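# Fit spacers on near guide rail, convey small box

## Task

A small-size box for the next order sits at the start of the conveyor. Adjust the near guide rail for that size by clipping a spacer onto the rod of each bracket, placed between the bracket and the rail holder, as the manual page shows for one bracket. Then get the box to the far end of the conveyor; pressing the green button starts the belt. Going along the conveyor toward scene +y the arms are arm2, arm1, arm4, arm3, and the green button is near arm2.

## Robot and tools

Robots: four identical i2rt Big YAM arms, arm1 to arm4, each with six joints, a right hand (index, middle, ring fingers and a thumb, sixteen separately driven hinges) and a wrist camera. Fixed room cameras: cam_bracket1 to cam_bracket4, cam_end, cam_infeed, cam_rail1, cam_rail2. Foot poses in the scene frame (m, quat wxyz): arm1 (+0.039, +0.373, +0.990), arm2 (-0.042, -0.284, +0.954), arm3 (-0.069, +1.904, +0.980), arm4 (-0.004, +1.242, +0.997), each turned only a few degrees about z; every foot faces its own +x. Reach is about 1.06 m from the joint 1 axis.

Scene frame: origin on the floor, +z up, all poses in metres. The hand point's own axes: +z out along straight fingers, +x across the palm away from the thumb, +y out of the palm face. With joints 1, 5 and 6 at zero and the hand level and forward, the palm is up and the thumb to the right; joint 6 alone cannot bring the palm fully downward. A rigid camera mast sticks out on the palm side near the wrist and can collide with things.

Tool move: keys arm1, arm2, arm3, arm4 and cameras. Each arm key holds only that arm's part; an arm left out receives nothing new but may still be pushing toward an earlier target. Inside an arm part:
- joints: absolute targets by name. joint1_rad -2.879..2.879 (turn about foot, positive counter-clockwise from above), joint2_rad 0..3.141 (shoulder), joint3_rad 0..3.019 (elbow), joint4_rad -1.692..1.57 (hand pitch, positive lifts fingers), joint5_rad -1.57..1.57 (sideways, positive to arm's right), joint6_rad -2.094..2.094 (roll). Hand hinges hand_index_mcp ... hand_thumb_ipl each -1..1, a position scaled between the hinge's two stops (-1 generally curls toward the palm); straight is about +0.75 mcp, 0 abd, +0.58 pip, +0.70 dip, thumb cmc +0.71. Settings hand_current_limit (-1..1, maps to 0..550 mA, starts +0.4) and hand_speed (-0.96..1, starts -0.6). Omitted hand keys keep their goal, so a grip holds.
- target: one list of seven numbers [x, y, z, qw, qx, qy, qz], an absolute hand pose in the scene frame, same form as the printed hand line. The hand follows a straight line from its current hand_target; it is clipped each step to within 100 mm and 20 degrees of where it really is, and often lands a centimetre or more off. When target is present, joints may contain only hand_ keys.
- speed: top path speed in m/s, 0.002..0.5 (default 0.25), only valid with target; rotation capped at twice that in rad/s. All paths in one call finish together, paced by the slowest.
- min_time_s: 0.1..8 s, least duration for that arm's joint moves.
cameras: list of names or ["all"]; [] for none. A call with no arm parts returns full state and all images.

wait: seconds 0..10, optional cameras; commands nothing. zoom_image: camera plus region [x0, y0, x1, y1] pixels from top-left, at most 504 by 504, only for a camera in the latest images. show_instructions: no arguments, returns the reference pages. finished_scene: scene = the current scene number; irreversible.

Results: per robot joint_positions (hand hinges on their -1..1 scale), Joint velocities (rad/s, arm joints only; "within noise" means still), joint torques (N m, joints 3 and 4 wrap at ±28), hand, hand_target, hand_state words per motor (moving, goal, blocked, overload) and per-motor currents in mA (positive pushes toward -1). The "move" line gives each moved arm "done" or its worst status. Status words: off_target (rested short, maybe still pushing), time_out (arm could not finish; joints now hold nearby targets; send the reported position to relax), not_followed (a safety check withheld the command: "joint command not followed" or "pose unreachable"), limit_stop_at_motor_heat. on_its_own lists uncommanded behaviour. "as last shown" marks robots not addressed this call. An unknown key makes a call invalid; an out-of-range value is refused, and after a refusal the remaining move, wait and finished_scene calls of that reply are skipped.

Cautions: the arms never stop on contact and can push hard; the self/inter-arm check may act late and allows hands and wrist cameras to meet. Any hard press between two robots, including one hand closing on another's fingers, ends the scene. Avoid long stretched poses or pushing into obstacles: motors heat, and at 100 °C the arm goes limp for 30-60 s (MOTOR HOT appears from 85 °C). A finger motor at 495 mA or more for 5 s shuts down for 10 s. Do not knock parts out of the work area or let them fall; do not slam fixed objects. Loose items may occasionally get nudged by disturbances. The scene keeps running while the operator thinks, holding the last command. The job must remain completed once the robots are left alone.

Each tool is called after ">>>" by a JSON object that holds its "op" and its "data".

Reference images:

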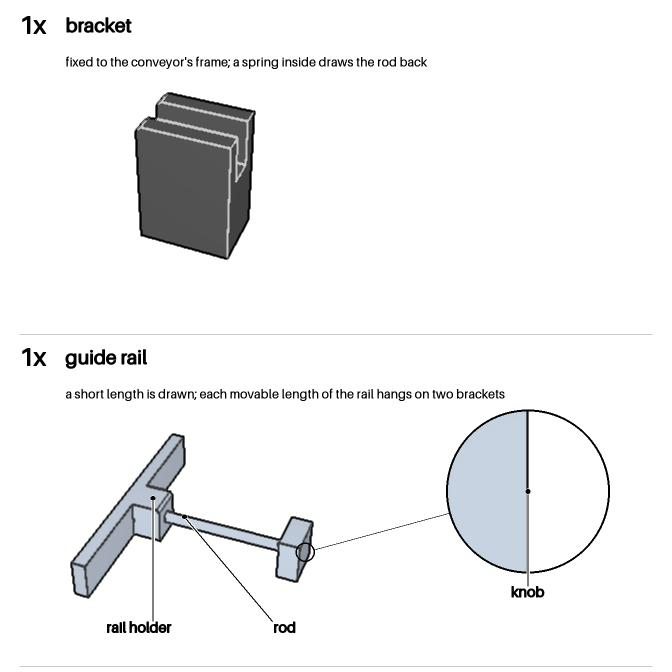

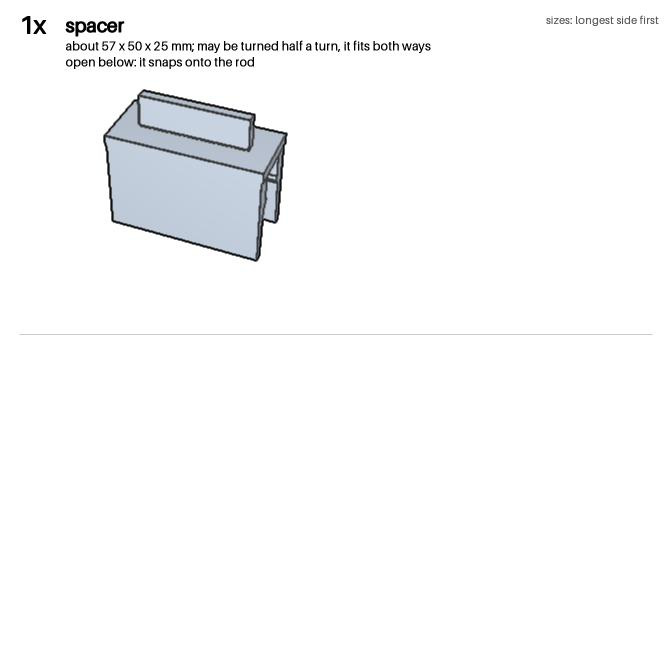

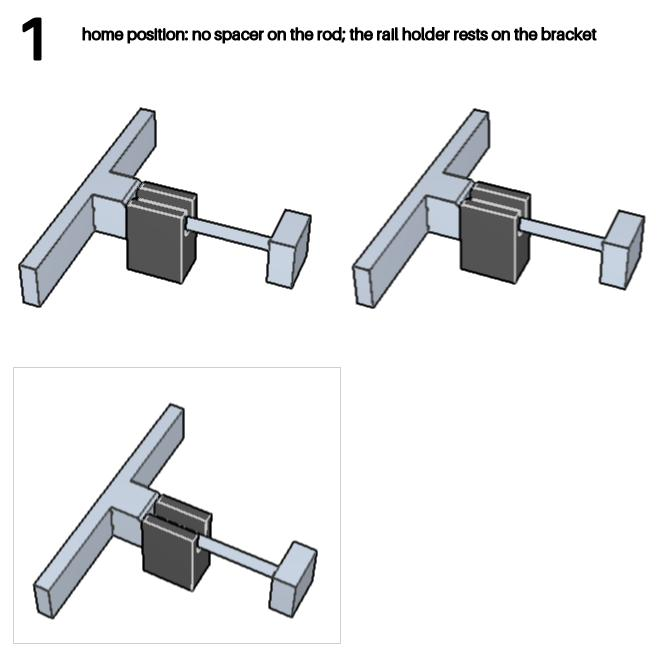

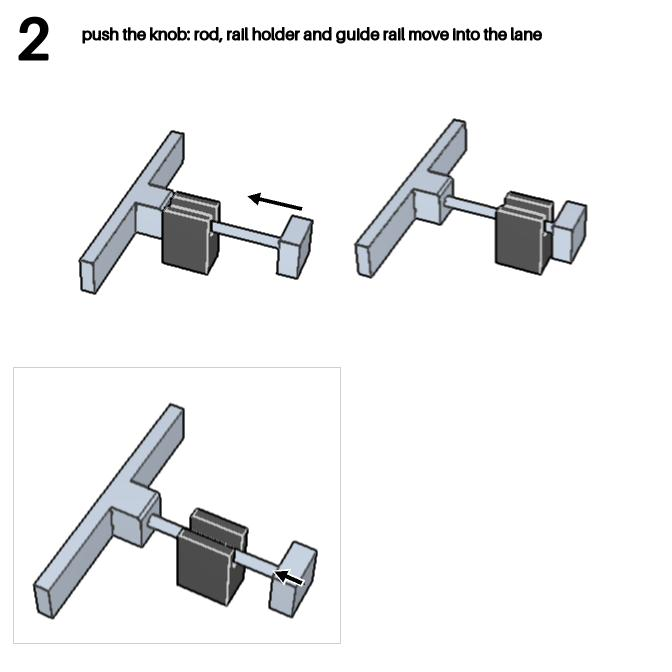

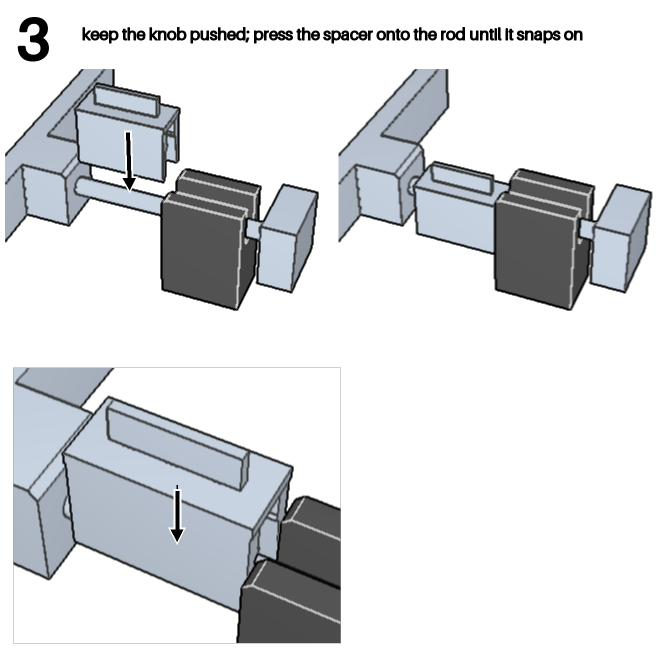

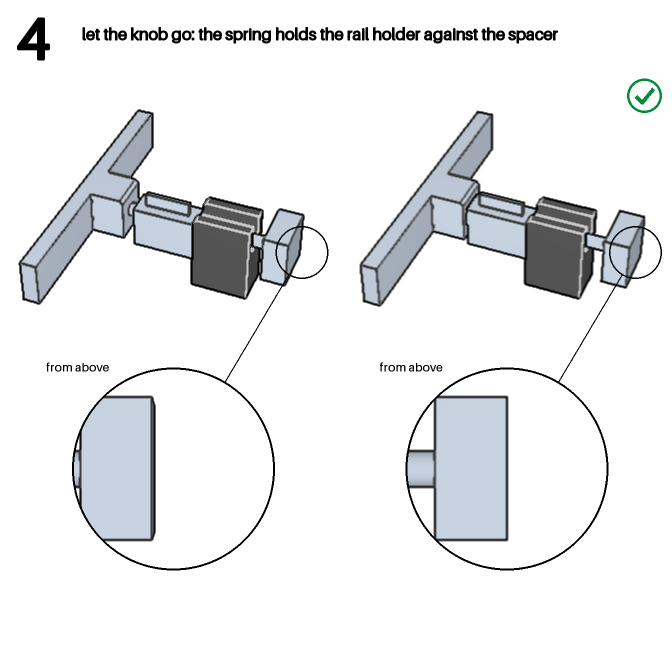

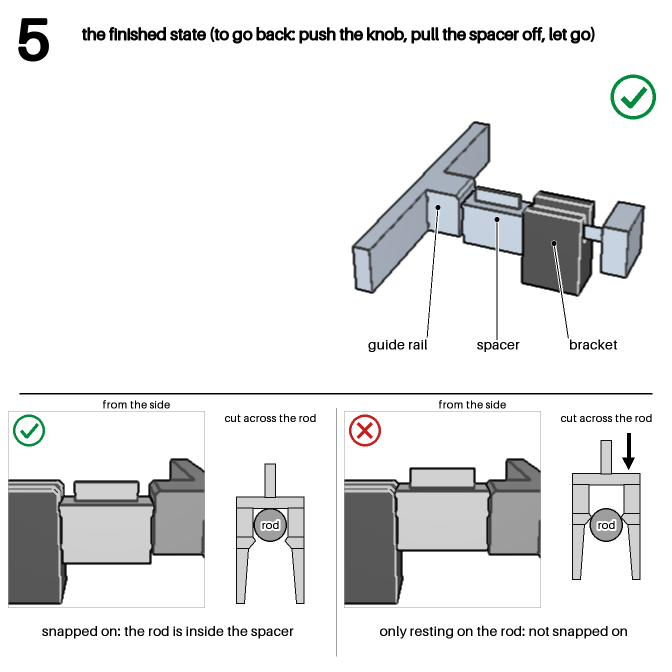

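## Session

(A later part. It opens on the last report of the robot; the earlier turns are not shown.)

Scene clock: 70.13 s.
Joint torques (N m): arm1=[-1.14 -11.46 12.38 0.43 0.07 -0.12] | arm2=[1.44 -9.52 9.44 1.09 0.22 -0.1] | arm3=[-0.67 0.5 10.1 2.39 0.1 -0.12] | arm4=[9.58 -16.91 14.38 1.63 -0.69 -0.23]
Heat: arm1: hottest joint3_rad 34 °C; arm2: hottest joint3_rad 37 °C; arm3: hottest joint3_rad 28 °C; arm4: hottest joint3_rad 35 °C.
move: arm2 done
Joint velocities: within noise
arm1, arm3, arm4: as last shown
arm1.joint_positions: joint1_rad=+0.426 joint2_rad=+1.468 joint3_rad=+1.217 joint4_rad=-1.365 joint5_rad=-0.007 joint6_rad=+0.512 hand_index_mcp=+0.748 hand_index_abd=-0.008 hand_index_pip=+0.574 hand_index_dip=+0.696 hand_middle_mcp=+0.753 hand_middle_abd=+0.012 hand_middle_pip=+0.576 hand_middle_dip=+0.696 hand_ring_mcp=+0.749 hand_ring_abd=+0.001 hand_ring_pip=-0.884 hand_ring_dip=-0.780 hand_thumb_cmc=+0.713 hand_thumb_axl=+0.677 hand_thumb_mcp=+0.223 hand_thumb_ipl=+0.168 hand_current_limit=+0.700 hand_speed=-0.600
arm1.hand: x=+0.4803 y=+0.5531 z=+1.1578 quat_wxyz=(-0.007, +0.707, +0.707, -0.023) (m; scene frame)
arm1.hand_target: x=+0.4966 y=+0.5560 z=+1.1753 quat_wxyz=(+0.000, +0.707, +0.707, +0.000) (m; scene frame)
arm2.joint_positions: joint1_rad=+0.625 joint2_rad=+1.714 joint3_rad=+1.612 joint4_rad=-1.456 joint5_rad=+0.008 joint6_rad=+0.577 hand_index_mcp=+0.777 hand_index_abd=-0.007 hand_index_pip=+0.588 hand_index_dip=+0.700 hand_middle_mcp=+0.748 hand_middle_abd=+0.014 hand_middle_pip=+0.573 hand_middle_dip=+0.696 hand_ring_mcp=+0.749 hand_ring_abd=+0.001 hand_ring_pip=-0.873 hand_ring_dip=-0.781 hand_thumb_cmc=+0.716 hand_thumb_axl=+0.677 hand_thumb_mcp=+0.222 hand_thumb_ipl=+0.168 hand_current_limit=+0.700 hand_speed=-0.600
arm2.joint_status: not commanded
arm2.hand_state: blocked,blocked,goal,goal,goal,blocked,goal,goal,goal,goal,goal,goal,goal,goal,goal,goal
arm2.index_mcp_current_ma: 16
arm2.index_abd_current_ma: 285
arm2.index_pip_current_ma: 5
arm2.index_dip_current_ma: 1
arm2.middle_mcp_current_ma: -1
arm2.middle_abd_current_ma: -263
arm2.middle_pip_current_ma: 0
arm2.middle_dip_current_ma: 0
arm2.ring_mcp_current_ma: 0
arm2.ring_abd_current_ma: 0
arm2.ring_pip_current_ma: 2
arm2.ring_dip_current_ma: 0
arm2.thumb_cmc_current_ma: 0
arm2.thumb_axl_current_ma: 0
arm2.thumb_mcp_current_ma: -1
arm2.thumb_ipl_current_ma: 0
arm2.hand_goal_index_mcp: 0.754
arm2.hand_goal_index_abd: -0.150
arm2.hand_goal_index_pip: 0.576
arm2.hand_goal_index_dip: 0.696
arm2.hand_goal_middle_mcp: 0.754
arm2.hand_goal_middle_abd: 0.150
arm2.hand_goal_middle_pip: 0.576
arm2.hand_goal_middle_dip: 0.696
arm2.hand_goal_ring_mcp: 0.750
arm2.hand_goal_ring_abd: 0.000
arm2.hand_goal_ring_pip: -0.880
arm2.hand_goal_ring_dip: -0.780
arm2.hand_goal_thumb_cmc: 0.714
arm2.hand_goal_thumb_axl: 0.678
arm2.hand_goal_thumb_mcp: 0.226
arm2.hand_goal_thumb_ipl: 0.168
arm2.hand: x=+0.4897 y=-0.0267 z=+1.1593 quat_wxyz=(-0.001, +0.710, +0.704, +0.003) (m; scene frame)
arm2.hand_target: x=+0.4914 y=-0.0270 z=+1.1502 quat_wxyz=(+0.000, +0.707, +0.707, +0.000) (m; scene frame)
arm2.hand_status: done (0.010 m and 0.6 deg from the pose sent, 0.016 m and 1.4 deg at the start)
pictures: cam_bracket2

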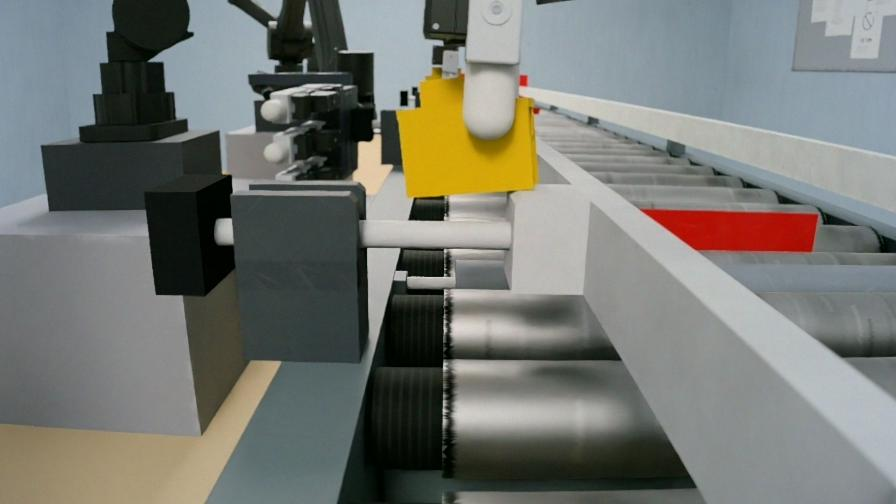

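>>> {"op": "move", "data": {"arm2": {"target": [0.4925, -0.027, 1.180, 0, 0.7071, 0.7071, 0], "speed": 0.08}, "cameras": ["cam_bracket2"]}}

>>> {"op": "zoom_image", "data": {"camera": "cam_bracket2", "region": [300, 30, 600, 250]}}

Scene clock: 71.20 s.
Joint torques (N m): arm1=[-0.79 -11.4 12.34 0.47 0.1 -0.12] | arm2=[1.08 -10.23 15.36 -0.57 0.19 -0.15] | arm3=[-0.67 0.5 10.09 2.39 0.1 -0.12] | arm4=[9.7 -16.85 14.37 1.72 -0.69 -0.22]
Heat: arm1: hottest joint3_rad 34 °C; arm2: hottest joint3_rad 37 °C; arm3: hottest joint3_rad 28 °C; arm4: hottest joint3_rad 35 °C.
move: arm2 off_target
Joint velocities: within noise
arm1, arm3, arm4: as last shown
arm2.joint_positions: joint1_rad=+0.625 joint2_rad=+1.714 joint3_rad=+1.618 joint4_rad=-1.506 joint5_rad=+0.009 joint6_rad=+0.577 hand_index_mcp=+0.754 hand_index_abd=-0.008 hand_index_pip=+0.576 hand_index_dip=+0.697 hand_middle_mcp=+0.748 hand_middle_abd=+0.014 hand_middle_pip=+0.573 hand_middle_dip=+0.696 hand_ring_mcp=+0.749 hand_ring_abd=+0.001 hand_ring_pip=-0.873 hand_ring_dip=-0.781 hand_thumb_cmc=+0.716 hand_thumb_axl=+0.677 hand_thumb_mcp=+0.222 hand_thumb_ipl=+0.168 hand_current_limit=+0.700 hand_speed=-0.600
arm2.joint_status: not commanded
arm2.hand_state: goal,blocked,goal,goal,goal,blocked,goal,goal,goal,goal,goal,goal,goal,goal,goal,goal
arm2.index_mcp_current_ma: 0
arm2.index_abd_current_ma: 285
arm2.index_pip_current_ma: 0
arm2.index_dip_current_ma: 0
arm2.middle_mcp_current_ma: -1
arm2.middle_abd_current_ma: -263
arm2.middle_pip_current_ma: 0
arm2.middle_dip_current_ma: 0
arm2.ring_mcp_current_ma: 0
arm2.ring_abd_current_ma: 0
arm2.ring_pip_current_ma: 2
arm2.ring_dip_current_ma: 0
arm2.thumb_cmc_current_ma: 0
arm2.thumb_axl_current_ma: 0
arm2.thumb_mcp_current_ma: -1
arm2.thumb_ipl_current_ma: 0
arm2.hand_goal_index_mcp: 0.754
arm2.hand_goal_index_abd: -0.150
arm2.hand_goal_index_pip: 0.576
arm2.hand_goal_index_dip: 0.696
arm2.hand_goal_middle_mcp: 0.754
arm2.hand_goal_middle_abd: 0.150
arm2.hand_goal_middle_pip: 0.576
arm2.hand_goal_middle_dip: 0.696
arm2.hand_goal_ring_mcp: 0.750
arm2.hand_goal_ring_abd: 0.000
arm2.hand_goal_ring_pip: -0.880
arm2.hand_goal_ring_dip: -0.780
arm2.hand_goal_thumb_cmc: 0.714
arm2.hand_goal_thumb_axl: 0.678
arm2.hand_goal_thumb_mcp: 0.226
arm2.hand_goal_thumb_ipl: 0.168
arm2.hand: x=+0.4811 y=-0.0326 z=+1.1596 quat_wxyz=(-0.005, +0.710, +0.704, -0.018) (m; scene frame)
arm2.hand_target: x=+0.4916 y=-0.0274 z=+1.1800 quat_wxyz=(+0.000, +0.707, +0.707, +0.000) (m; scene frame)
arm2.hand_status: off_target (0.024 m and 2.2 deg from the pose sent, 0.021 m and 0.6 deg at the start)
pictures: cam_bracket2

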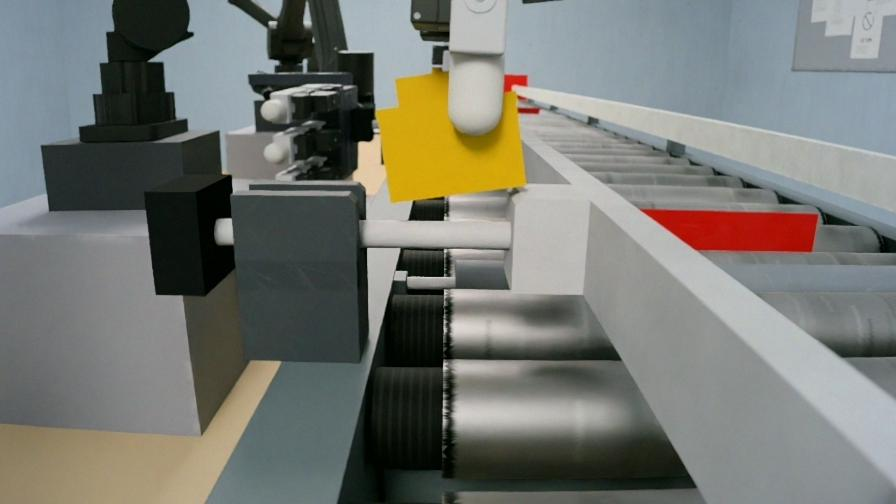

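Scaled by 1.680 from the camera's 896x504 image, which has a finer 1280x720 frame.

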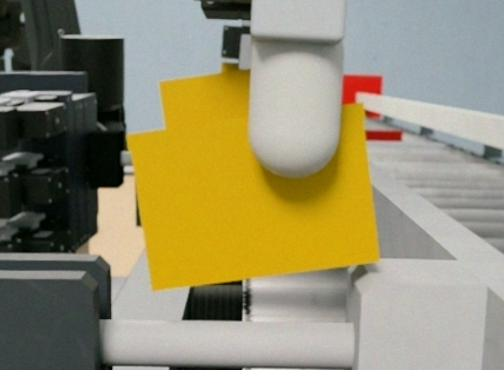

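>>> {"op": "move", "data": {"arm2": {"target": [0.486, -0.027, 1.180, 0, 0.7071, 0.7071, 0], "speed": 0.08, "joints": {"hand_index_abd": -0.2, "hand_middle_abd": 0.2}}, "cameras": []}}

>>> {"op": "move", "data": {"arm2": {"target": [0.486, -0.027, 1.155, 0, 0.7071, 0.7071, 0], "speed": 0.05}, "cameras": ["cam_bracket2"]}}

>>> {"op": "zoom_image", "data": {"camera": "cam_bracket2", "region": [300, 30, 600, 250]}}

Scene clock: 72.43 s.
Joint torques (N m): arm1=[-0.85 -11.28 12.46 0.38 0.1 -0.11] | arm2=[1.85 -11.16 13.64 0.05 0.17 -0.04] | arm3=[-0.62 0.56 10.1 2.39 0.1 -0.12] | arm4=[9.52 -16.97 14.37 1.69 -0.69 -0.22]
Heat: arm1: hottest joint3_rad 34 °C; arm2: hottest joint3_rad 37 °C; arm3: hottest joint3_rad 28 °C; arm4: hottest joint3_rad 35 °C.
move: arm2 off_target
Joint velocities: within noise
arm1, arm3, arm4: as last shown
arm2.joint_positions: joint1_rad=+0.625 joint2_rad=+1.713 joint3_rad=+1.618 joint4_rad=-1.506 joint5_rad=+0.009 joint6_rad=+0.577 hand_index_mcp=+0.755 hand_index_abd=-0.008 hand_index_pip=+0.576 hand_index_dip=+0.697 hand_middle_mcp=+0.748 hand_middle_abd=+0.017 hand_middle_pip=+0.573 hand_middle_dip=+0.696 hand_ring_mcp=+0.749 hand_ring_abd=+0.001 hand_ring_pip=-0.873 hand_ring_dip=-0.781 hand_thumb_cmc=+0.716 hand_thumb_axl=+0.677 hand_thumb_mcp=+0.222 hand_thumb_ipl=+0.168 hand_current_limit=+0.700 hand_speed=-0.600
arm2.joint_status: hand_index_abd off_target (ended at -0.008, target -0.200); hand_middle_abd off_target (ended at +0.017, target +0.200)
arm2.hand_state: goal,blocked,goal,goal,goal,blocked,goal,goal,goal,goal,goal,goal,goal,goal,goal,goal
arm2.index_mcp_current_ma: 0
arm2.index_abd_current_ma: 467
arm2.index_pip_current_ma: 0
arm2.index_dip_current_ma: 0
arm2.middle_mcp_current_ma: -1
arm2.middle_abd_current_ma: -444
arm2.middle_pip_current_ma: 0
arm2.middle_dip_current_ma: 0
arm2.ring_mcp_current_ma: 0
arm2.ring_abd_current_ma: 0
arm2.ring_pip_current_ma: 2
arm2.ring_dip_current_ma: 0
arm2.thumb_cmc_current_ma: 0
arm2.thumb_axl_current_ma: 0
arm2.thumb_mcp_current_ma: -1
arm2.thumb_ipl_current_ma: 0
arm2.hand_goal_index_mcp: 0.754
arm2.hand_goal_index_abd: -0.200
arm2.hand_goal_index_pip: 0.576
arm2.hand_goal_index_dip: 0.696
arm2.hand_goal_middle_mcp: 0.754
arm2.hand_goal_middle_abd: 0.200
arm2.hand_goal_middle_pip: 0.576
arm2.hand_goal_middle_dip: 0.696
arm2.hand_goal_ring_mcp: 0.750
arm2.hand_goal_ring_abd: 0.000
arm2.hand_goal_ring_pip: -0.880
arm2.hand_goal_ring_dip: -0.780
arm2.hand_goal_thumb_cmc: 0.714
arm2.hand_goal_thumb_axl: 0.678
arm2.hand_goal_thumb_mcp: 0.226
arm2.hand_goal_thumb_ipl: 0.168
arm2.hand: x=+0.4811 y=-0.0326 z=+1.1600 quat_wxyz=(-0.005, +0.710, +0.704, -0.018) (m; scene frame)
arm2.hand_target: x=+0.4855 y=-0.0273 z=+1.1798 quat_wxyz=(+0.000, +0.707, +0.707, +0.000) (m; scene frame)
arm2.hand_status: off_target (0.021 m and 2.2 deg from the pose sent, 0.022 m and 2.2 deg at the start)
pictures: none
No camera images: "cameras" was empty.

Scene clock: 73.43 s.
Joint torques (N m): arm1=[-0.85 -11.46 12.34 0.34 0.09 -0.12] | arm2=[2.2 -10.58 10.15 0.8 0.24 -0.08] | arm3=[-0.62 0.5 10.1 2.39 0.1 -0.12] | arm4=[9.58 -16.97 14.39 1.7 -0.69 -0.22]
Heat: arm1: hottest joint3_rad 34 °C; arm2: hottest joint3_rad 37 °C; arm3: hottest joint3_rad 28 °C; arm4: hottest joint3_rad 35 °C.
move: arm2 done
Joint velocities: within noise
arm1, arm3, arm4: as last shown
arm2.joint_positions: joint1_rad=+0.625 joint2_rad=+1.710 joint3_rad=+1.603 joint4_rad=-1.463 joint5_rad=+0.008 joint6_rad=+0.577 hand_index_mcp=+0.766 hand_index_abd=-0.008 hand_index_pip=+0.582 hand_index_dip=+0.698 hand_middle_mcp=+0.747 hand_middle_abd=+0.017 hand_middle_pip=+0.573 hand_middle_dip=+0.696 hand_ring_mcp=+0.749 hand_ring_abd=+0.001 hand_ring_pip=-0.873 hand_ring_dip=-0.781 hand_thumb_cmc=+0.716 hand_thumb_axl=+0.677 hand_thumb_mcp=+0.222 hand_thumb_ipl=+0.168 hand_current_limit=+0.700 hand_speed=-0.600
arm2.joint_status: not commanded
arm2.hand_state: goal,blocked,goal,goal,goal,blocked,goal,goal,goal,goal,goal,goal,goal,goal,goal,goal
arm2.index_mcp_current_ma: 5
arm2.index_abd_current_ma: 468
arm2.index_pip_current_ma: 1
arm2.index_dip_current_ma: 0
arm2.middle_mcp_current_ma: -2
arm2.middle_abd_current_ma: -444
arm2.middle_pip_current_ma: 0
arm2.middle_dip_current_ma: 0
arm2.ring_mcp_current_ma: 0
arm2.ring_abd_current_ma: 0
arm2.ring_pip_current_ma: 2
arm2.ring_dip_current_ma: 0
arm2.thumb_cmc_current_ma: 0
arm2.thumb_axl_current_ma: 0
arm2.thumb_mcp_current_ma: -1
arm2.thumb_ipl_current_ma: 0
arm2.hand_goal_index_mcp: 0.754
arm2.hand_goal_index_abd: -0.200
arm2.hand_goal_index_pip: 0.576
arm2.hand_goal_index_dip: 0.696
arm2.hand_goal_middle_mcp: 0.754
arm2.hand_goal_middle_abd: 0.200
arm2.hand_goal_middle_pip: 0.576
arm2.hand_goal_middle_dip: 0.696
arm2.hand_goal_ring_mcp: 0.750
arm2.hand_goal_ring_abd: 0.000
arm2.hand_goal_ring_pip: -0.880
arm2.hand_goal_ring_dip: -0.780
arm2.hand_goal_thumb_cmc: 0.714
arm2.hand_goal_thumb_axl: 0.678
arm2.hand_goal_thumb_mcp: 0.226
arm2.hand_goal_thumb_ipl: 0.168
arm2.hand: x=+0.4860 y=-0.0293 z=+1.1572 quat_wxyz=(-0.002, +0.710, +0.704, -0.003) (m; scene frame)
arm2.hand_target: x=+0.4860 y=-0.0269 z=+1.1550 quat_wxyz=(+0.000, +0.707, +0.707, +0.000) (m; scene frame)
arm2.hand_status: done (0.003 m and 0.6 deg from the pose sent, 0.009 m and 2.2 deg at the start)
pictures: cam_bracket2

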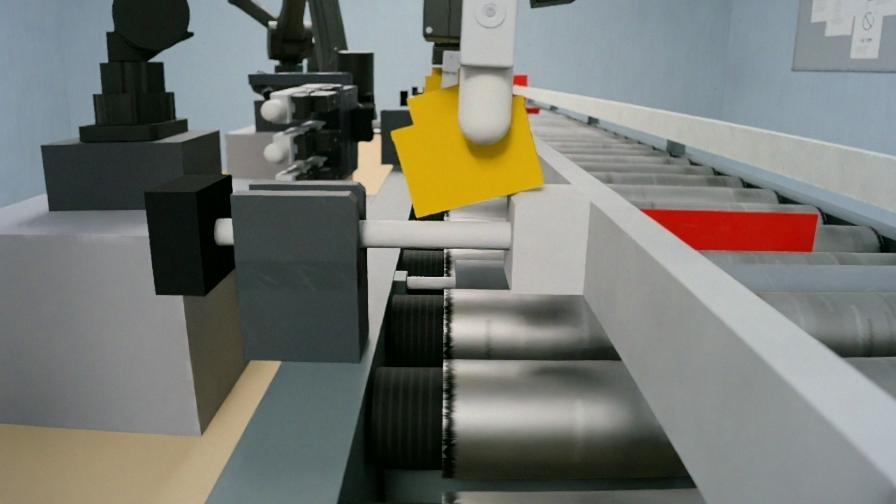

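Scaled by 1.680 from the camera's 896x504 image, which has a finer 1280x720 frame.

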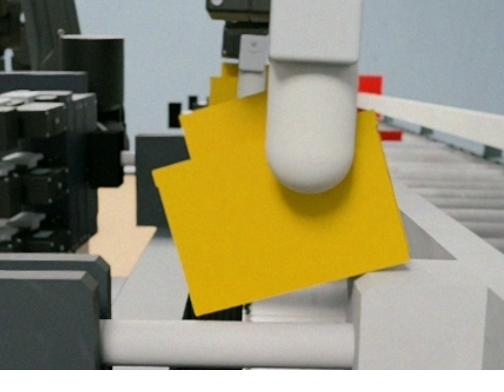

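>>> {"op": "move", "data": {"arm2": {"target": [0.490, -0.024, 1.205, 0, 0.7071, 0.7071, 0], "speed": 0.1}, "cameras": []}}

>>> {"op": "move", "data": {"arm2": {"target": [0.466, -0.026, 1.195, 0, 0.7071, 0.7071, 0], "speed": 0.1}, "cameras": ["cam_bracket2"]}}

Scene clock: 74.80 s.
Joint torques (N m): arm1=[-0.85 -11.4 12.27 0.36 0.1 -0.12] | arm2=[2.32 -10.23 14.54 -0.27 0.15 -0.1] | arm3=[-0.62 0.56 10.1 2.39 0.1 -0.12] | arm4=[9.52 -16.97 14.43 1.72 -0.69 -0.23]
Heat: arm1: hottest joint3_rad 34 °C; arm2: hottest joint3_rad 37 °C; arm3: hottest joint3_rad 28 °C; arm4: hottest joint3_rad 35 °C.
move: arm2 off_target
Joint velocities: within noise
arm1, arm3, arm4: as last shown
arm2.joint_positions: joint1_rad=+0.625 joint2_rad=+1.710 joint3_rad=+1.688 joint4_rad=-1.571 joint5_rad=+0.009 joint6_rad=+0.577 hand_index_mcp=+0.755 hand_index_abd=-0.008 hand_index_pip=+0.576 hand_index_dip=+0.696 hand_middle_mcp=+0.748 hand_middle_abd=+0.017 hand_middle_pip=+0.573 hand_middle_dip=+0.696 hand_ring_mcp=+0.749 hand_ring_abd=+0.001 hand_ring_pip=-0.873 hand_ring_dip=-0.781 hand_thumb_cmc=+0.716 hand_thumb_axl=+0.677 hand_thumb_mcp=+0.222 hand_thumb_ipl=+0.168 hand_current_limit=+0.700 hand_speed=-0.600
arm2.joint_status: not commanded
arm2.hand_state: goal,blocked,goal,goal,goal,blocked,goal,goal,goal,goal,goal,goal,goal,goal,goal,goal
arm2.index_mcp_current_ma: 0
arm2.index_abd_current_ma: 468
arm2.index_pip_current_ma: 0
arm2.index_dip_current_ma: 0
arm2.middle_mcp_current_ma: -1
arm2.middle_abd_current_ma: -444
arm2.middle_pip_current_ma: 0
arm2.middle_dip_current_ma: 0
arm2.ring_mcp_current_ma: 0
arm2.ring_abd_current_ma: 0
arm2.ring_pip_current_ma: 2
arm2.ring_dip_current_ma: 0
arm2.thumb_cmc_current_ma: 0
arm2.thumb_axl_current_ma: 0
arm2.thumb_mcp_current_ma: -1
arm2.thumb_ipl_current_ma: 0
arm2.hand_goal_index_mcp: 0.754
arm2.hand_goal_index_abd: -0.200
arm2.hand_goal_index_pip: 0.576
arm2.hand_goal_index_dip: 0.696
arm2.hand_goal_middle_mcp: 0.754
arm2.hand_goal_middle_abd: 0.200
arm2.hand_goal_middle_pip: 0.576
arm2.hand_goal_middle_dip: 0.696
arm2.hand_goal_ring_mcp: 0.750
arm2.hand_goal_ring_abd: 0.000
arm2.hand_goal_ring_pip: -0.880
arm2.hand_goal_ring_dip: -0.780
arm2.hand_goal_thumb_cmc: 0.714
arm2.hand_goal_thumb_axl: 0.678
arm2.hand_goal_thumb_mcp: 0.226
arm2.hand_goal_thumb_ipl: 0.168
arm2.hand: x=+0.4835 y=-0.0314 z=+1.1885 quat_wxyz=(-0.004, +0.710, +0.704, -0.014) (m; scene frame)
arm2.hand_target: x=+0.4895 y=-0.0242 z=+1.2049 quat_wxyz=(+0.000, +0.707, +0.707, +0.000) (m; scene frame)
arm2.hand_status: off_target (0.019 m and 1.7 deg from the pose sent, 0.048 m and 0.6 deg at the start)
pictures: none
No camera images: "cameras" was empty.

Scene clock: 75.80 s.
Joint torques (N m): arm1=[-0.79 -11.58 12.4 0.4 0.1 -0.12] | arm2=[1.85 -10.75 10.33 0.61 0.13 0.08] | arm3=[-0.62 0.5 10.11 2.39 0.1 -0.13] | arm4=[9.58 -16.85 14.34 1.72 -0.68 -0.23]
Heat: arm1: hottest joint3_rad 34 °C; arm2: hottest joint3_rad 37 °C; arm3: hottest joint3_rad 28 °C; arm4: hottest joint3_rad 35 °C.
move: arm2 done
Joint velocities: within noise
arm1, arm3, arm4: as last shown
arm2.joint_positions: joint1_rad=+0.647 joint2_rad=+1.664 joint3_rad=+1.636 joint4_rad=-1.549 joint5_rad=+0.009 joint6_rad=+0.583 hand_index_mcp=+0.755 hand_index_abd=-0.008 hand_index_pip=+0.576 hand_index_dip=+0.696 hand_middle_mcp=+0.748 hand_middle_abd=+0.017 hand_middle_pip=+0.573 hand_middle_dip=+0.696 hand_ring_mcp=+0.749 hand_ring_abd=+0.001 hand_ring_pip=-0.873 hand_ring_dip=-0.781 hand_thumb_cmc=+0.716 hand_thumb_axl=+0.677 hand_thumb_mcp=+0.222 hand_thumb_ipl=+0.168 hand_current_limit=+0.700 hand_speed=-0.600
arm2.joint_status: not commanded
arm2.hand_state: goal,blocked,goal,goal,goal,blocked,goal,goal,goal,goal,goal,goal,goal,goal,goal,goal
arm2.index_mcp_current_ma: 0
arm2.index_abd_current_ma: 467
arm2.index_pip_current_ma: 0
arm2.index_dip_current_ma: 0
arm2.middle_mcp_current_ma: -1
arm2.middle_abd_current_ma: -444
arm2.middle_pip_current_ma: 0
arm2.middle_dip_current_ma: 0
arm2.ring_mcp_current_ma: 0
arm2.ring_abd_current_ma: 0
arm2.ring_pip_current_ma: 2
arm2.ring_dip_current_ma: 0
arm2.thumb_cmc_current_ma: 0
arm2.thumb_axl_current_ma: 0
arm2.thumb_mcp_current_ma: -1
arm2.thumb_ipl_current_ma: 0
arm2.hand_goal_index_mcp: 0.754
arm2.hand_goal_index_abd: -0.200
arm2.hand_goal_index_pip: 0.576
arm2.hand_goal_index_dip: 0.696
arm2.hand_goal_middle_mcp: 0.754
arm2.hand_goal_middle_abd: 0.200
arm2.hand_goal_middle_pip: 0.576
arm2.hand_goal_middle_dip: 0.696
arm2.hand_goal_ring_mcp: 0.750
arm2.hand_goal_ring_abd: 0.000
arm2.hand_goal_ring_pip: -0.880
arm2.hand_goal_ring_dip: -0.780
arm2.hand_goal_thumb_cmc: 0.714
arm2.hand_goal_thumb_axl: 0.678
arm2.hand_goal_thumb_mcp: 0.226
arm2.hand_goal_thumb_ipl: 0.168
arm2.hand: x=+0.4671 y=-0.0278 z=+1.1922 quat_wxyz=(-0.002, +0.704, +0.710, -0.006) (m; scene frame)
arm2.hand_target: x=+0.4659 y=-0.0260 z=+1.1948 quat_wxyz=(+0.000, +0.707, +0.707, +0.000) (m; scene frame)
arm2.hand_status: done (0.004 m and 0.9 deg from the pose sent, 0.019 m and 1.7 deg at the start)
pictures: cam_bracket2

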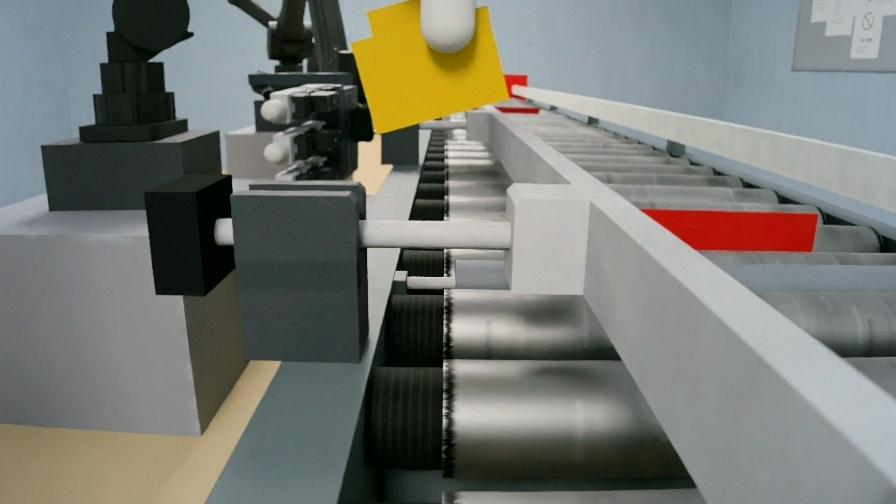

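>>> {"op": "move", "data": {"arm2": {"target": [0.452, -0.028, 1.185, 0, 0.7071, 0.7071, 0], "speed": 0.1}, "cameras": []}}

>>> {"op": "move", "data": {"arm2": {"target": [0.452, -0.028, 1.157, 0, 0.7071, 0.7071, 0], "speed": 0.05}, "cameras": ["cam_bracket2"]}}

Scene clock: 76.90 s.
Joint torques (N m): arm1=[-0.73 -11.52 12.44 0.38 0.1 -0.12] | arm2=[2.2 -11.46 10.59 0.42 0.18 0.08] | arm3=[-0.67 0.56 10.1 2.39 0.1 -0.12] | arm4=[9.58 -16.85 14.37 1.69 -0.69 -0.22]
Heat: arm1: hottest joint3_rad 34 °C; arm2: hottest joint3_rad 37 °C; arm3: hottest joint3_rad 28 °C; arm4: hottest joint3_rad 36 °C.
move: arm2 done
Joint velocities: within noise
arm1, arm4: as last shown
arm2.joint_positions: joint1_rad=+0.658 joint2_rad=+1.636 joint3_rad=+1.568 joint4_rad=-1.514 joint5_rad=+0.009 joint6_rad=+0.595 hand_index_mcp=+0.755 hand_index_abd=-0.008 hand_index_pip=+0.576 hand_index_dip=+0.696 hand_middle_mcp=+0.748 hand_middle_abd=+0.017 hand_middle_pip=+0.573 hand_middle_dip=+0.696 hand_ring_mcp=+0.749 hand_ring_abd=+0.001 hand_ring_pip=-0.873 hand_ring_dip=-0.781 hand_thumb_cmc=+0.716 hand_thumb_axl=+0.677 hand_thumb_mcp=+0.222 hand_thumb_ipl=+0.168 hand_current_limit=+0.700 hand_speed=-0.600
arm2.joint_status: not commanded
arm2.hand_state: goal,blocked,goal,goal,goal,blocked,goal,goal,goal,goal,goal,goal,goal,goal,goal,goal
arm2.index_mcp_current_ma: 0
arm2.index_abd_current_ma: 467
arm2.index_pip_current_ma: 0
arm2.index_dip_current_ma: 0
arm2.middle_mcp_current_ma: -1
arm2.middle_abd_current_ma: -444
arm2.middle_pip_current_ma: 0
arm2.middle_dip_current_ma: 0
arm2.ring_mcp_current_ma: 0
arm2.ring_abd_current_ma: 0
arm2.ring_pip_current_ma: 2
arm2.ring_dip_current_ma: 0
arm2.thumb_cmc_current_ma: 0
arm2.thumb_axl_current_ma: 0
arm2.thumb_mcp_current_ma: -1
arm2.thumb_ipl_current_ma: 0
arm2.hand_goal_index_mcp: 0.754
arm2.hand_goal_index_abd: -0.200
arm2.hand_goal_index_pip: 0.576
arm2.hand_goal_index_dip: 0.696
arm2.hand_goal_middle_mcp: 0.754
arm2.hand_goal_middle_abd: 0.200
arm2.hand_goal_middle_pip: 0.576
arm2.hand_goal_middle_dip: 0.696
arm2.hand_goal_ring_mcp: 0.750
arm2.hand_goal_ring_abd: 0.000
arm2.hand_goal_ring_pip: -0.880
arm2.hand_goal_ring_dip: -0.780
arm2.hand_goal_thumb_cmc: 0.714
arm2.hand_goal_thumb_axl: 0.678
arm2.hand_goal_thumb_mcp: 0.226
arm2.hand_goal_thumb_ipl: 0.168
arm2.hand: x=+0.4535 y=-0.0303 z=+1.1797 quat_wxyz=(-0.003, +0.705, +0.709, -0.009) (m; scene frame)
arm2.hand_target: x=+0.4520 y=-0.0280 z=+1.1850 quat_wxyz=(+0.000, +0.707, +0.707, +0.000) (m; scene frame)
arm2.hand_status: done (0.006 m and 1.1 deg from the pose sent, 0.017 m and 0.9 deg at the start)
arm3.joint_positions: joint1_rad=+0.019 joint2_rad=+0.621 joint3_rad=+1.445 joint4_rad=-1.172 joint5_rad=+0.010 joint6_rad=+1.142 hand_index_mcp=+0.755 hand_index_abd=+0.001 hand_index_pip=+0.577 hand_index_dip=+0.696 hand_middle_mcp=+0.755 hand_middle_abd=+0.001 hand_middle_pip=+0.577 hand_middle_dip=+0.696 hand_ring_mcp=+0.755 hand_ring_abd=+0.001 hand_ring_pip=+0.577 hand_ring_dip=+0.696 hand_thumb_cmc=+0.715 hand_thumb_axl=+0.677 hand_thumb_mcp=+0.226 hand_thumb_ipl=+0.168 hand_current_limit=+0.400 hand_speed=-0.600
arm3.joint_status: not commanded
arm3.hand_state: goal,goal,goal,goal,goal,goal,goal,goal,goal,goal,goal,goal,goal,goal,goal,goal
arm3.index_mcp_current_ma: 1
arm3.index_abd_current_ma: 1
arm3.index_pip_current_ma: 1
arm3.index_dip_current_ma: 0
arm3.middle_mcp_current_ma: 1
arm3.middle_abd_current_ma: 1
arm3.middle_pip_current_ma: 1
arm3.middle_dip_current_ma: 0
arm3.ring_mcp_current_ma: 1
arm3.ring_abd_current_ma: 1
arm3.ring_pip_current_ma: 1
arm3.ring_dip_current_ma: 0
arm3.thumb_cmc_current_ma: 1
arm3.thumb_axl_current_ma: -1
arm3.thumb_mcp_current_ma: 0
arm3.thumb_ipl_current_ma: 0
arm3.hand_goal_index_mcp: 0.754
arm3.hand_goal_index_abd: 0.000
arm3.hand_goal_index_pip: 0.576
arm3.hand_goal_index_dip: 0.696
arm3.hand_goal_middle_mcp: 0.754
arm3.hand_goal_middle_abd: 0.000
arm3.hand_goal_middle_pip: 0.576
arm3.hand_goal_middle_dip: 0.696
arm3.hand_goal_ring_mcp: 0.754
arm3.hand_goal_ring_abd: 0.000
arm3.hand_goal_ring_pip: 0.576
arm3.hand_goal_ring_dip: 0.696
arm3.hand_goal_thumb_cmc: 0.714
arm3.hand_goal_thumb_axl: 0.678
arm3.hand_goal_thumb_mcp: 0.226
arm3.hand_goal_thumb_ipl: 0.168
arm3.hand: x=+0.1747 y=+1.8084 z=+1.5973 quat_wxyz=(+0.136, +0.802, +0.159, +0.560) (m; scene frame)
arm3.hand_target: x=+0.1704 y=+1.8085 z=+1.6097 quat_wxyz=(+0.138, +0.794, +0.157, +0.571) (m; scene frame)
arm3.hand_status: not commanded
pictures: none
No camera images: "cameras" was empty.

Scene clock: 77.97 s.
Joint torques (N m): arm1=[-0.91 -11.34 12.45 0.46 0.09 -0.09] | arm2=[2.08 -10.17 10.54 0.66 0.18 0.11] | arm3=[-0.62 0.5 10.1 2.4 0.1 -0.12] | arm4=[9.47 -16.91 14.41 1.69 -0.68 -0.23]
Heat: arm1: hottest joint3_rad 34 °C; arm2: hottest joint3_rad 37 °C; arm3: hottest joint3_rad 28 °C; arm4: hottest joint3_rad 36 °C.
move: arm2 done
Joint velocities: within noise
arm1.joint_positions: joint1_rad=+0.426 joint2_rad=+1.468 joint3_rad=+1.217 joint4_rad=-1.365 joint5_rad=-0.007 joint6_rad=+0.512 hand_index_mcp=+0.748 hand_index_abd=-0.008 hand_index_pip=+0.574 hand_index_dip=+0.696 hand_middle_mcp=+0.753 hand_middle_abd=+0.012 hand_middle_pip=+0.576 hand_middle_dip=+0.696 hand_ring_mcp=+0.749 hand_ring_abd=+0.001 hand_ring_pip=-0.884 hand_ring_dip=-0.780 hand_thumb_cmc=+0.713 hand_thumb_axl=+0.677 hand_thumb_mcp=+0.223 hand_thumb_ipl=+0.168 hand_current_limit=+0.700 hand_speed=-0.600
arm1.joint_status: not commanded
arm1.hand_state: goal,blocked,goal,goal,goal,blocked,goal,goal,goal,goal,goal,goal,goal,goal,goal,goal
arm1.index_mcp_current_ma: -1
arm1.index_abd_current_ma: 225
arm1.index_pip_current_ma: 0
arm1.index_dip_current_ma: 0
arm1.middle_mcp_current_ma: 0
arm1.middle_abd_current_ma: -214
arm1.middle_pip_current_ma: 0
arm1.middle_dip_current_ma: 0
arm1.ring_mcp_current_ma: 0
arm1.ring_abd_current_ma: 0
arm1.ring_pip_current_ma: 1
arm1.ring_dip_current_ma: 0
arm1.thumb_cmc_current_ma: 0
arm1.thumb_axl_current_ma: 0
arm1.thumb_mcp_current_ma: 0
arm1.thumb_ipl_current_ma: 0
arm1.hand_goal_index_mcp: 0.754
arm1.hand_goal_index_abd: -0.150
arm1.hand_goal_index_pip: 0.576
arm1.hand_goal_index_dip: 0.696
arm1.hand_goal_middle_mcp: 0.754
arm1.hand_goal_middle_abd: 0.150
arm1.hand_goal_middle_pip: 0.576
arm1.hand_goal_middle_dip: 0.696
arm1.hand_goal_ring_mcp: 0.750
arm1.hand_goal_ring_abd: 0.000
arm1.hand_goal_ring_pip: -0.890
arm1.hand_goal_ring_dip: -0.780
arm1.hand_goal_thumb_cmc: 0.714
arm1.hand_goal_thumb_axl: 0.678
arm1.hand_goal_thumb_mcp: 0.226
arm1.hand_goal_thumb_ipl: 0.168
arm1.hand: x=+0.4803 y=+0.5531 z=+1.1578 quat_wxyz=(-0.007, +0.707, +0.707, -0.023) (m; scene frame)
arm1.hand_target: x=+0.4966 y=+0.5560 z=+1.1753 quat_wxyz=(+0.000, +0.707, +0.707, +0.000) (m; scene frame)
arm1.hand_status: not commanded
arm2.joint_positions: joint1_rad=+0.658 joint2_rad=+1.635 joint3_rad=+1.504 joint4_rad=-1.442 joint5_rad=+0.010 joint6_rad=+0.595 hand_index_mcp=+0.758 hand_index_abd=-0.008 hand_index_pip=+0.578 hand_index_dip=+0.696 hand_middle_mcp=+0.746 hand_middle_abd=+0.017 hand_middle_pip=+0.573 hand_middle_dip=+0.696 hand_ring_mcp=+0.749 hand_ring_abd=+0.001 hand_ring_pip=-0.873 hand_ring_dip=-0.781 hand_thumb_cmc=+0.716 hand_thumb_axl=+0.677 hand_thumb_mcp=+0.222 hand_thumb_ipl=+0.168 hand_current_limit=+0.700 hand_speed=-0.600
arm2.joint_status: not commanded
arm2.hand_state: goal,blocked,goal,goal,goal,blocked,goal,goal,goal,goal,goal,goal,goal,goal,goal,goal
arm2.index_mcp_current_ma: 1
arm2.index_abd_current_ma: 468
arm2.index_pip_current_ma: 0
arm2.index_dip_current_ma: 0
arm2.middle_mcp_current_ma: -3
arm2.middle_abd_current_ma: -444
arm2.middle_pip_current_ma: 0
arm2.middle_dip_current_ma: 0
arm2.ring_mcp_current_ma: 0
arm2.ring_abd_current_ma: 0
arm2.ring_pip_current_ma: 2
arm2.ring_dip_current_ma: 0
arm2.thumb_cmc_current_ma: 0
arm2.thumb_axl_current_ma: 0
arm2.thumb_mcp_current_ma: -1
arm2.thumb_ipl_current_ma: 0
arm2.hand_goal_index_mcp: 0.754
arm2.hand_goal_index_abd: -0.200
arm2.hand_goal_index_pip: 0.576
arm2.hand_goal_index_dip: 0.696
arm2.hand_goal_middle_mcp: 0.754
arm2.hand_goal_middle_abd: 0.200
arm2.hand_goal_middle_pip: 0.576
arm2.hand_goal_middle_dip: 0.696
arm2.hand_goal_ring_mcp: 0.750
arm2.hand_goal_ring_abd: 0.000
arm2.hand_goal_ring_pip: -0.880
arm2.hand_goal_ring_dip: -0.780
arm2.hand_goal_thumb_cmc: 0.714
arm2.hand_goal_thumb_axl: 0.678
arm2.hand_goal_thumb_mcp: 0.226
arm2.hand_goal_thumb_ipl: 0.168
arm2.hand: x=+0.4526 y=-0.0307 z=+1.1565 quat_wxyz=(-0.002, +0.705, +0.709, -0.005) (m; scene frame)
arm2.hand_target: x=+0.4520 y=-0.0280 z=+1.1571 quat_wxyz=(+0.000, +0.707, +0.707, +0.000) (m; scene frame)
arm2.hand_status: done (0.003 m and 0.7 deg from the pose sent, 0.023 m and 1.1 deg at the start)
arm3: as last shown
arm4.joint_positions: joint1_rad=-1.261 joint2_rad=+2.487 joint3_rad=+1.574 joint4_rad=+0.859 joint5_rad=+0.511 joint6_rad=+1.574 hand_index_mcp=+0.754 hand_index_abd=-0.009 hand_index_pip=+0.577 hand_index_dip=+0.696 hand_middle_mcp=+0.755 hand_middle_abd=+0.003 hand_middle_pip=+0.577 hand_middle_dip=+0.696 hand_ring_mcp=+0.755 hand_ring_abd=+0.003 hand_ring_pip=+0.577 hand_ring_dip=+0.696 hand_thumb_cmc=+0.715 hand_thumb_axl=+0.677 hand_thumb_mcp=+0.226 hand_thumb_ipl=+0.168 hand_current_limit=+0.400 hand_speed=-0.600
arm4.joint_status: not commanded
arm4.hand_state: goal,goal,goal,goal,goal,goal,goal,goal,goal,goal,goal,goal,goal,goal,goal,goal
arm4.index_mcp_current_ma: -1
arm4.index_abd_current_ma: -19
arm4.index_pip_current_ma: 1
arm4.index_dip_current_ma: 0
arm4.middle_mcp_current_ma: 2
arm4.middle_abd_current_ma: 5
arm4.middle_pip_current_ma: 1
arm4.middle_dip_current_ma: 0
arm4.ring_mcp_current_ma: 1
arm4.ring_abd_current_ma: 6
arm4.ring_pip_current_ma: 1
arm4.ring_dip_current_ma: 0
arm4.thumb_cmc_current_ma: 1
arm4.thumb_axl_current_ma: -1
arm4.thumb_mcp_current_ma: 0
arm4.thumb_ipl_current_ma: -1
arm4.hand_goal_index_mcp: 0.754
arm4.hand_goal_index_abd: 0.000
arm4.hand_goal_index_pip: 0.576
arm4.hand_goal_index_dip: 0.696
arm4.hand_goal_middle_mcp: 0.754
arm4.hand_goal_middle_abd: 0.000
arm4.hand_goal_middle_pip: 0.576
arm4.hand_goal_middle_dip: 0.696
arm4.hand_goal_ring_mcp: 0.754
arm4.hand_goal_ring_abd: 0.000
arm4.hand_goal_ring_pip: 0.576
arm4.hand_goal_ring_dip: 0.696
arm4.hand_goal_thumb_cmc: 0.714
arm4.hand_goal_thumb_axl: 0.678
arm4.hand_goal_thumb_mcp: 0.226
arm4.hand_goal_thumb_ipl: 0.168
arm4.hand: x=+0.1483 y=+0.4608 z=+0.9717 quat_wxyz=(+0.518, +0.483, -0.539, +0.456) (m; scene frame)
arm4.hand_target: x=+0.2407 y=+0.4541 z=+0.9950 quat_wxyz=(+0.499, +0.500, -0.500, +0.501) (m; scene frame)
arm4.hand_status: not commanded
pictures: cam_bracket2

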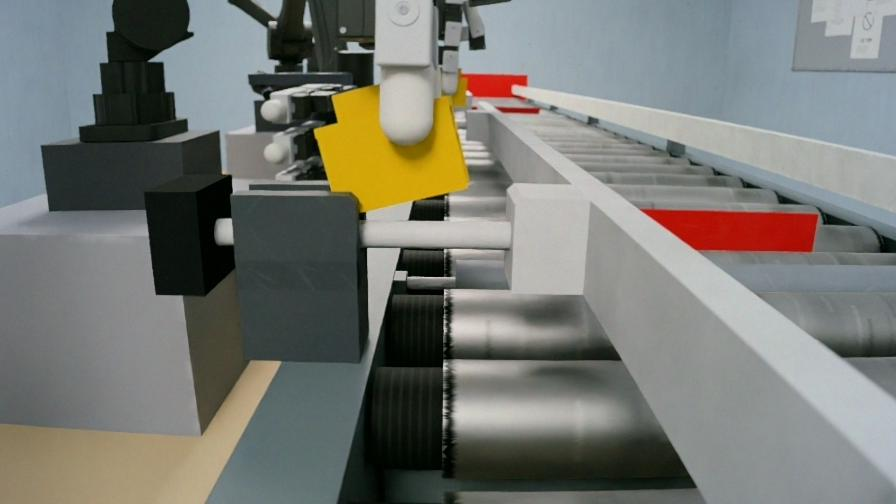

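>>> {"op": "zoom_image", "data": {"camera": "cam_bracket2", "region": [220, 100, 480, 300]}}

Scaled by 1.938 from the camera's 896x504 image, which has a finer 1280x720 frame.

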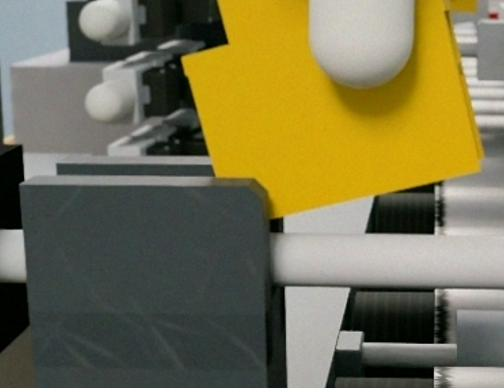

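>>> {"op": "move", "data": {"arm2": {"target": [0.455, -0.026, 1.198, 0, 0.7071, 0.7071, 0], "speed": 0.1}, "cameras": []}}

>>> {"op": "move", "data": {"arm2": {"target": [0.453, -0.040, 1.190, 0, 0.7071, 0.7071, 0], "speed": 0.1}, "cameras": ["cam_bracket2", "arm2_cam_wrist"]}}

>>> {"op": "zoom_image", "data": {"camera": "arm2_cam_wrist", "region": [250, 30, 450, 180]}}

>>> {"op": "zoom_image", "data": {"camera": "cam_bracket2", "region": [220, 0, 520, 230]}}

Scene clock: 79.87 s.
Joint torques (N m): arm1=[-1.38 -11.28 12.46 0.43 0.08 -0.09] | arm2=[1.49 -10.64 14.93 -0.39 0.15 0.12] | arm3=[-0.67 0.5 10.11 2.4 0.1 -0.12] | arm4=[9.58 -16.97 14.41 1.72 -0.68 -0.21]
Heat: arm1: hottest joint3_rad 34 °C; arm2: hottest joint3_rad 37 °C; arm3: hottest joint3_rad 28 °C; arm4: hottest joint3_rad 36 °C.
move: arm2 off_target
Joint velocities: within noise
arm1, arm3, arm4: as last shown
arm2.joint_positions: joint1_rad=+0.659 joint2_rad=+1.633 joint3_rad=+1.563 joint4_rad=-1.529 joint5_rad=+0.010 joint6_rad=+0.596 hand_index_mcp=+0.770 hand_index_abd=-0.012 hand_index_pip=+0.584 hand_index_dip=+0.699 hand_middle_mcp=+0.728 hand_middle_abd=+0.017 hand_middle_pip=+0.561 hand_middle_dip=+0.691 hand_ring_mcp=+0.749 hand_ring_abd=+0.001 hand_ring_pip=-0.873 hand_ring_dip=-0.781 hand_thumb_cmc=+0.716 hand_thumb_axl=+0.677 hand_thumb_mcp=+0.222 hand_thumb_ipl=+0.168 hand_current_limit=+0.700 hand_speed=-0.600
arm2.joint_status: not commanded
arm2.hand_state: goal,blocked,goal,goal,blocked,blocked,goal,goal,goal,goal,goal,goal,goal,goal,goal,goal
arm2.index_mcp_current_ma: 9
arm2.index_abd_current_ma: 463
arm2.index_pip_current_ma: 2
arm2.index_dip_current_ma: 0
arm2.middle_mcp_current_ma: -21
arm2.middle_abd_current_ma: -441
arm2.middle_pip_current_ma: -7
arm2.middle_dip_current_ma: -1
arm2.ring_mcp_current_ma: 0
arm2.ring_abd_current_ma: 0
arm2.ring_pip_current_ma: 2
arm2.ring_dip_current_ma: 0
arm2.thumb_cmc_current_ma: 0
arm2.thumb_axl_current_ma: 0
arm2.thumb_mcp_current_ma: -1
arm2.thumb_ipl_current_ma: 0
arm2.hand_goal_index_mcp: 0.754
arm2.hand_goal_index_abd: -0.200
arm2.hand_goal_index_pip: 0.576
arm2.hand_goal_index_dip: 0.696
arm2.hand_goal_middle_mcp: 0.754
arm2.hand_goal_middle_abd: 0.200
arm2.hand_goal_middle_pip: 0.576
arm2.hand_goal_middle_dip: 0.696
arm2.hand_goal_ring_mcp: 0.750
arm2.hand_goal_ring_abd: 0.000
arm2.hand_goal_ring_pip: -0.880
arm2.hand_goal_ring_dip: -0.780
arm2.hand_goal_thumb_cmc: 0.714
arm2.hand_goal_thumb_axl: 0.678
arm2.hand_goal_thumb_mcp: 0.226
arm2.hand_goal_thumb_ipl: 0.168
arm2.hand: x=+0.4488 y=-0.0331 z=+1.1784 quat_wxyz=(-0.004, +0.705, +0.709, -0.017) (m; scene frame)
arm2.hand_target: x=+0.4545 y=-0.0265 z=+1.1980 quat_wxyz=(+0.000, +0.707, +0.707, +0.000) (m; scene frame)
arm2.hand_status: off_target (0.022 m and 2.1 deg from the pose sent, 0.042 m and 0.7 deg at the start)
pictures: none
No camera images: "cameras" was empty.

Scene clock: 80.90 s.
Joint torques (N m): arm1=[-0.97 -11.34 12.33 0.43 0.11 -0.13] | arm2=[1.2 -9.64 10.66 0.58 0.18 -0.08] | arm3=[-0.62 0.56 10.1 2.39 0.1 -0.12] | arm4=[9.52 -16.91 14.41 1.74 -0.69 -0.23]
Heat: arm1: hottest joint3_rad 34 °C; arm2: hottest joint3_rad 37 °C; arm3: hottest joint3_rad 28 °C; arm4: hottest joint3_rad 36 °C.
move: arm2 done
Joint velocities: within noise
arm1, arm3, arm4: as last shown
arm2.joint_positions: joint1_rad=+0.652 joint2_rad=+1.616 joint3_rad=+1.563 joint4_rad=-1.523 joint5_rad=+0.010 joint6_rad=+0.596 hand_index_mcp=+0.770 hand_index_abd=-0.012 hand_index_pip=+0.584 hand_index_dip=+0.699 hand_middle_mcp=+0.728 hand_middle_abd=+0.017 hand_middle_pip=+0.561 hand_middle_dip=+0.691 hand_ring_mcp=+0.749 hand_ring_abd=+0.001 hand_ring_pip=-0.873 hand_ring_dip=-0.781 hand_thumb_cmc=+0.716 hand_thumb_axl=+0.677 hand_thumb_mcp=+0.222 hand_thumb_ipl=+0.168 hand_current_limit=+0.700 hand_speed=-0.600
arm2.joint_status: not commanded
arm2.hand_state: goal,blocked,goal,goal,blocked,blocked,goal,goal,goal,goal,goal,goal,goal,goal,goal,goal
arm2.index_mcp_current_ma: 9
arm2.index_abd_current_ma: 463
arm2.index_pip_current_ma: 2
arm2.index_dip_current_ma: 0
arm2.middle_mcp_current_ma: -21
arm2.middle_abd_current_ma: -441
arm2.middle_pip_current_ma: -7
arm2.middle_dip_current_ma: -1
arm2.ring_mcp_current_ma: 0
arm2.ring_abd_current_ma: 0
arm2.ring_pip_current_ma: 2
arm2.ring_dip_current_ma: 0
arm2.thumb_cmc_current_ma: 0
arm2.thumb_axl_current_ma: 0
arm2.thumb_mcp_current_ma: -1
arm2.thumb_ipl_current_ma: 0
arm2.hand_goal_index_mcp: 0.754
arm2.hand_goal_index_abd: -0.200
arm2.hand_goal_index_pip: 0.576
arm2.hand_goal_index_dip: 0.696
arm2.hand_goal_middle_mcp: 0.754
arm2.hand_goal_middle_abd: 0.200
arm2.hand_goal_middle_pip: 0.576
arm2.hand_goal_middle_dip: 0.696
arm2.hand_goal_ring_mcp: 0.750
arm2.hand_goal_ring_abd: 0.000
arm2.hand_goal_ring_pip: -0.880
arm2.hand_goal_ring_dip: -0.780
arm2.hand_goal_thumb_cmc: 0.714
arm2.hand_goal_thumb_axl: 0.678
arm2.hand_goal_thumb_mcp: 0.226
arm2.hand_goal_thumb_ipl: 0.168
arm2.hand: x=+0.4505 y=-0.0368 z=+1.1875 quat_wxyz=(-0.002, +0.707, +0.707, -0.006) (m; scene frame)
arm2.hand_target: x=+0.4530 y=-0.0400 z=+1.1902 quat_wxyz=(+0.000, +0.707, +0.707, +0.000) (m; scene frame)
arm2.hand_status: done (0.005 m and 0.8 deg from the pose sent, 0.014 m and 2.1 deg at the start)
pictures: arm2_cam_wrist, cam_bracket2

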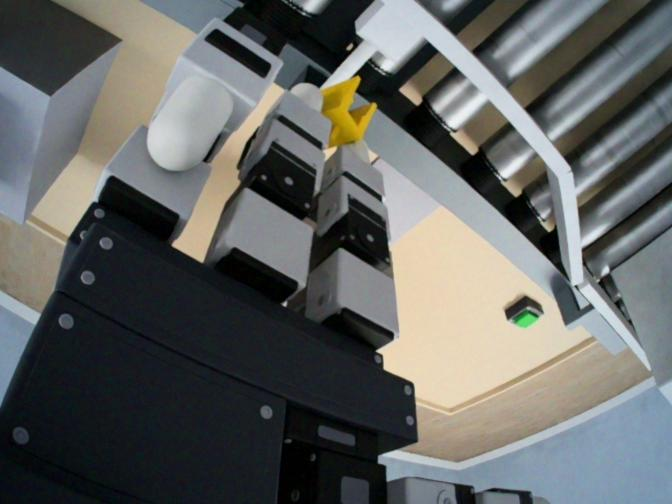

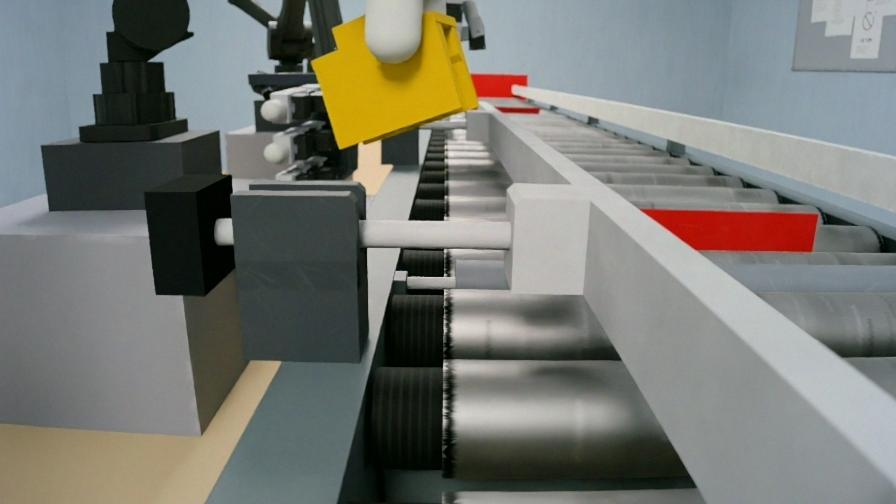

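Scaled by 2.520 from the camera's 672x504 image, which has a finer 960x720 frame.

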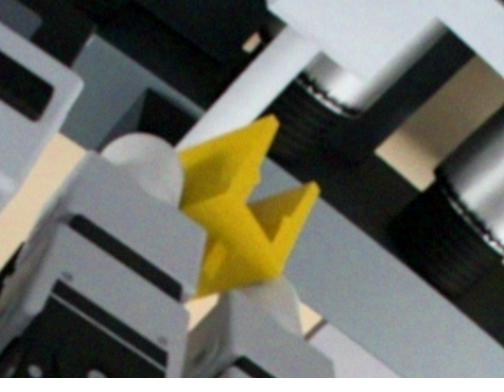

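Scaled by 1.680 from the camera's 896x504 image, which has a finer 1280x720 frame.

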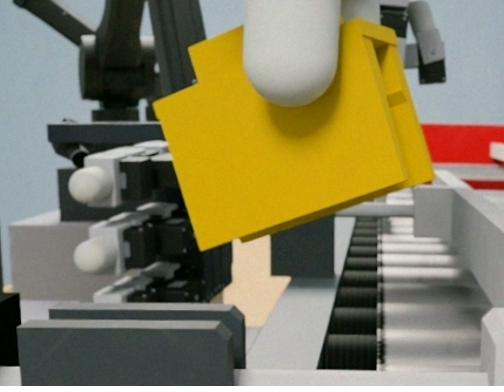

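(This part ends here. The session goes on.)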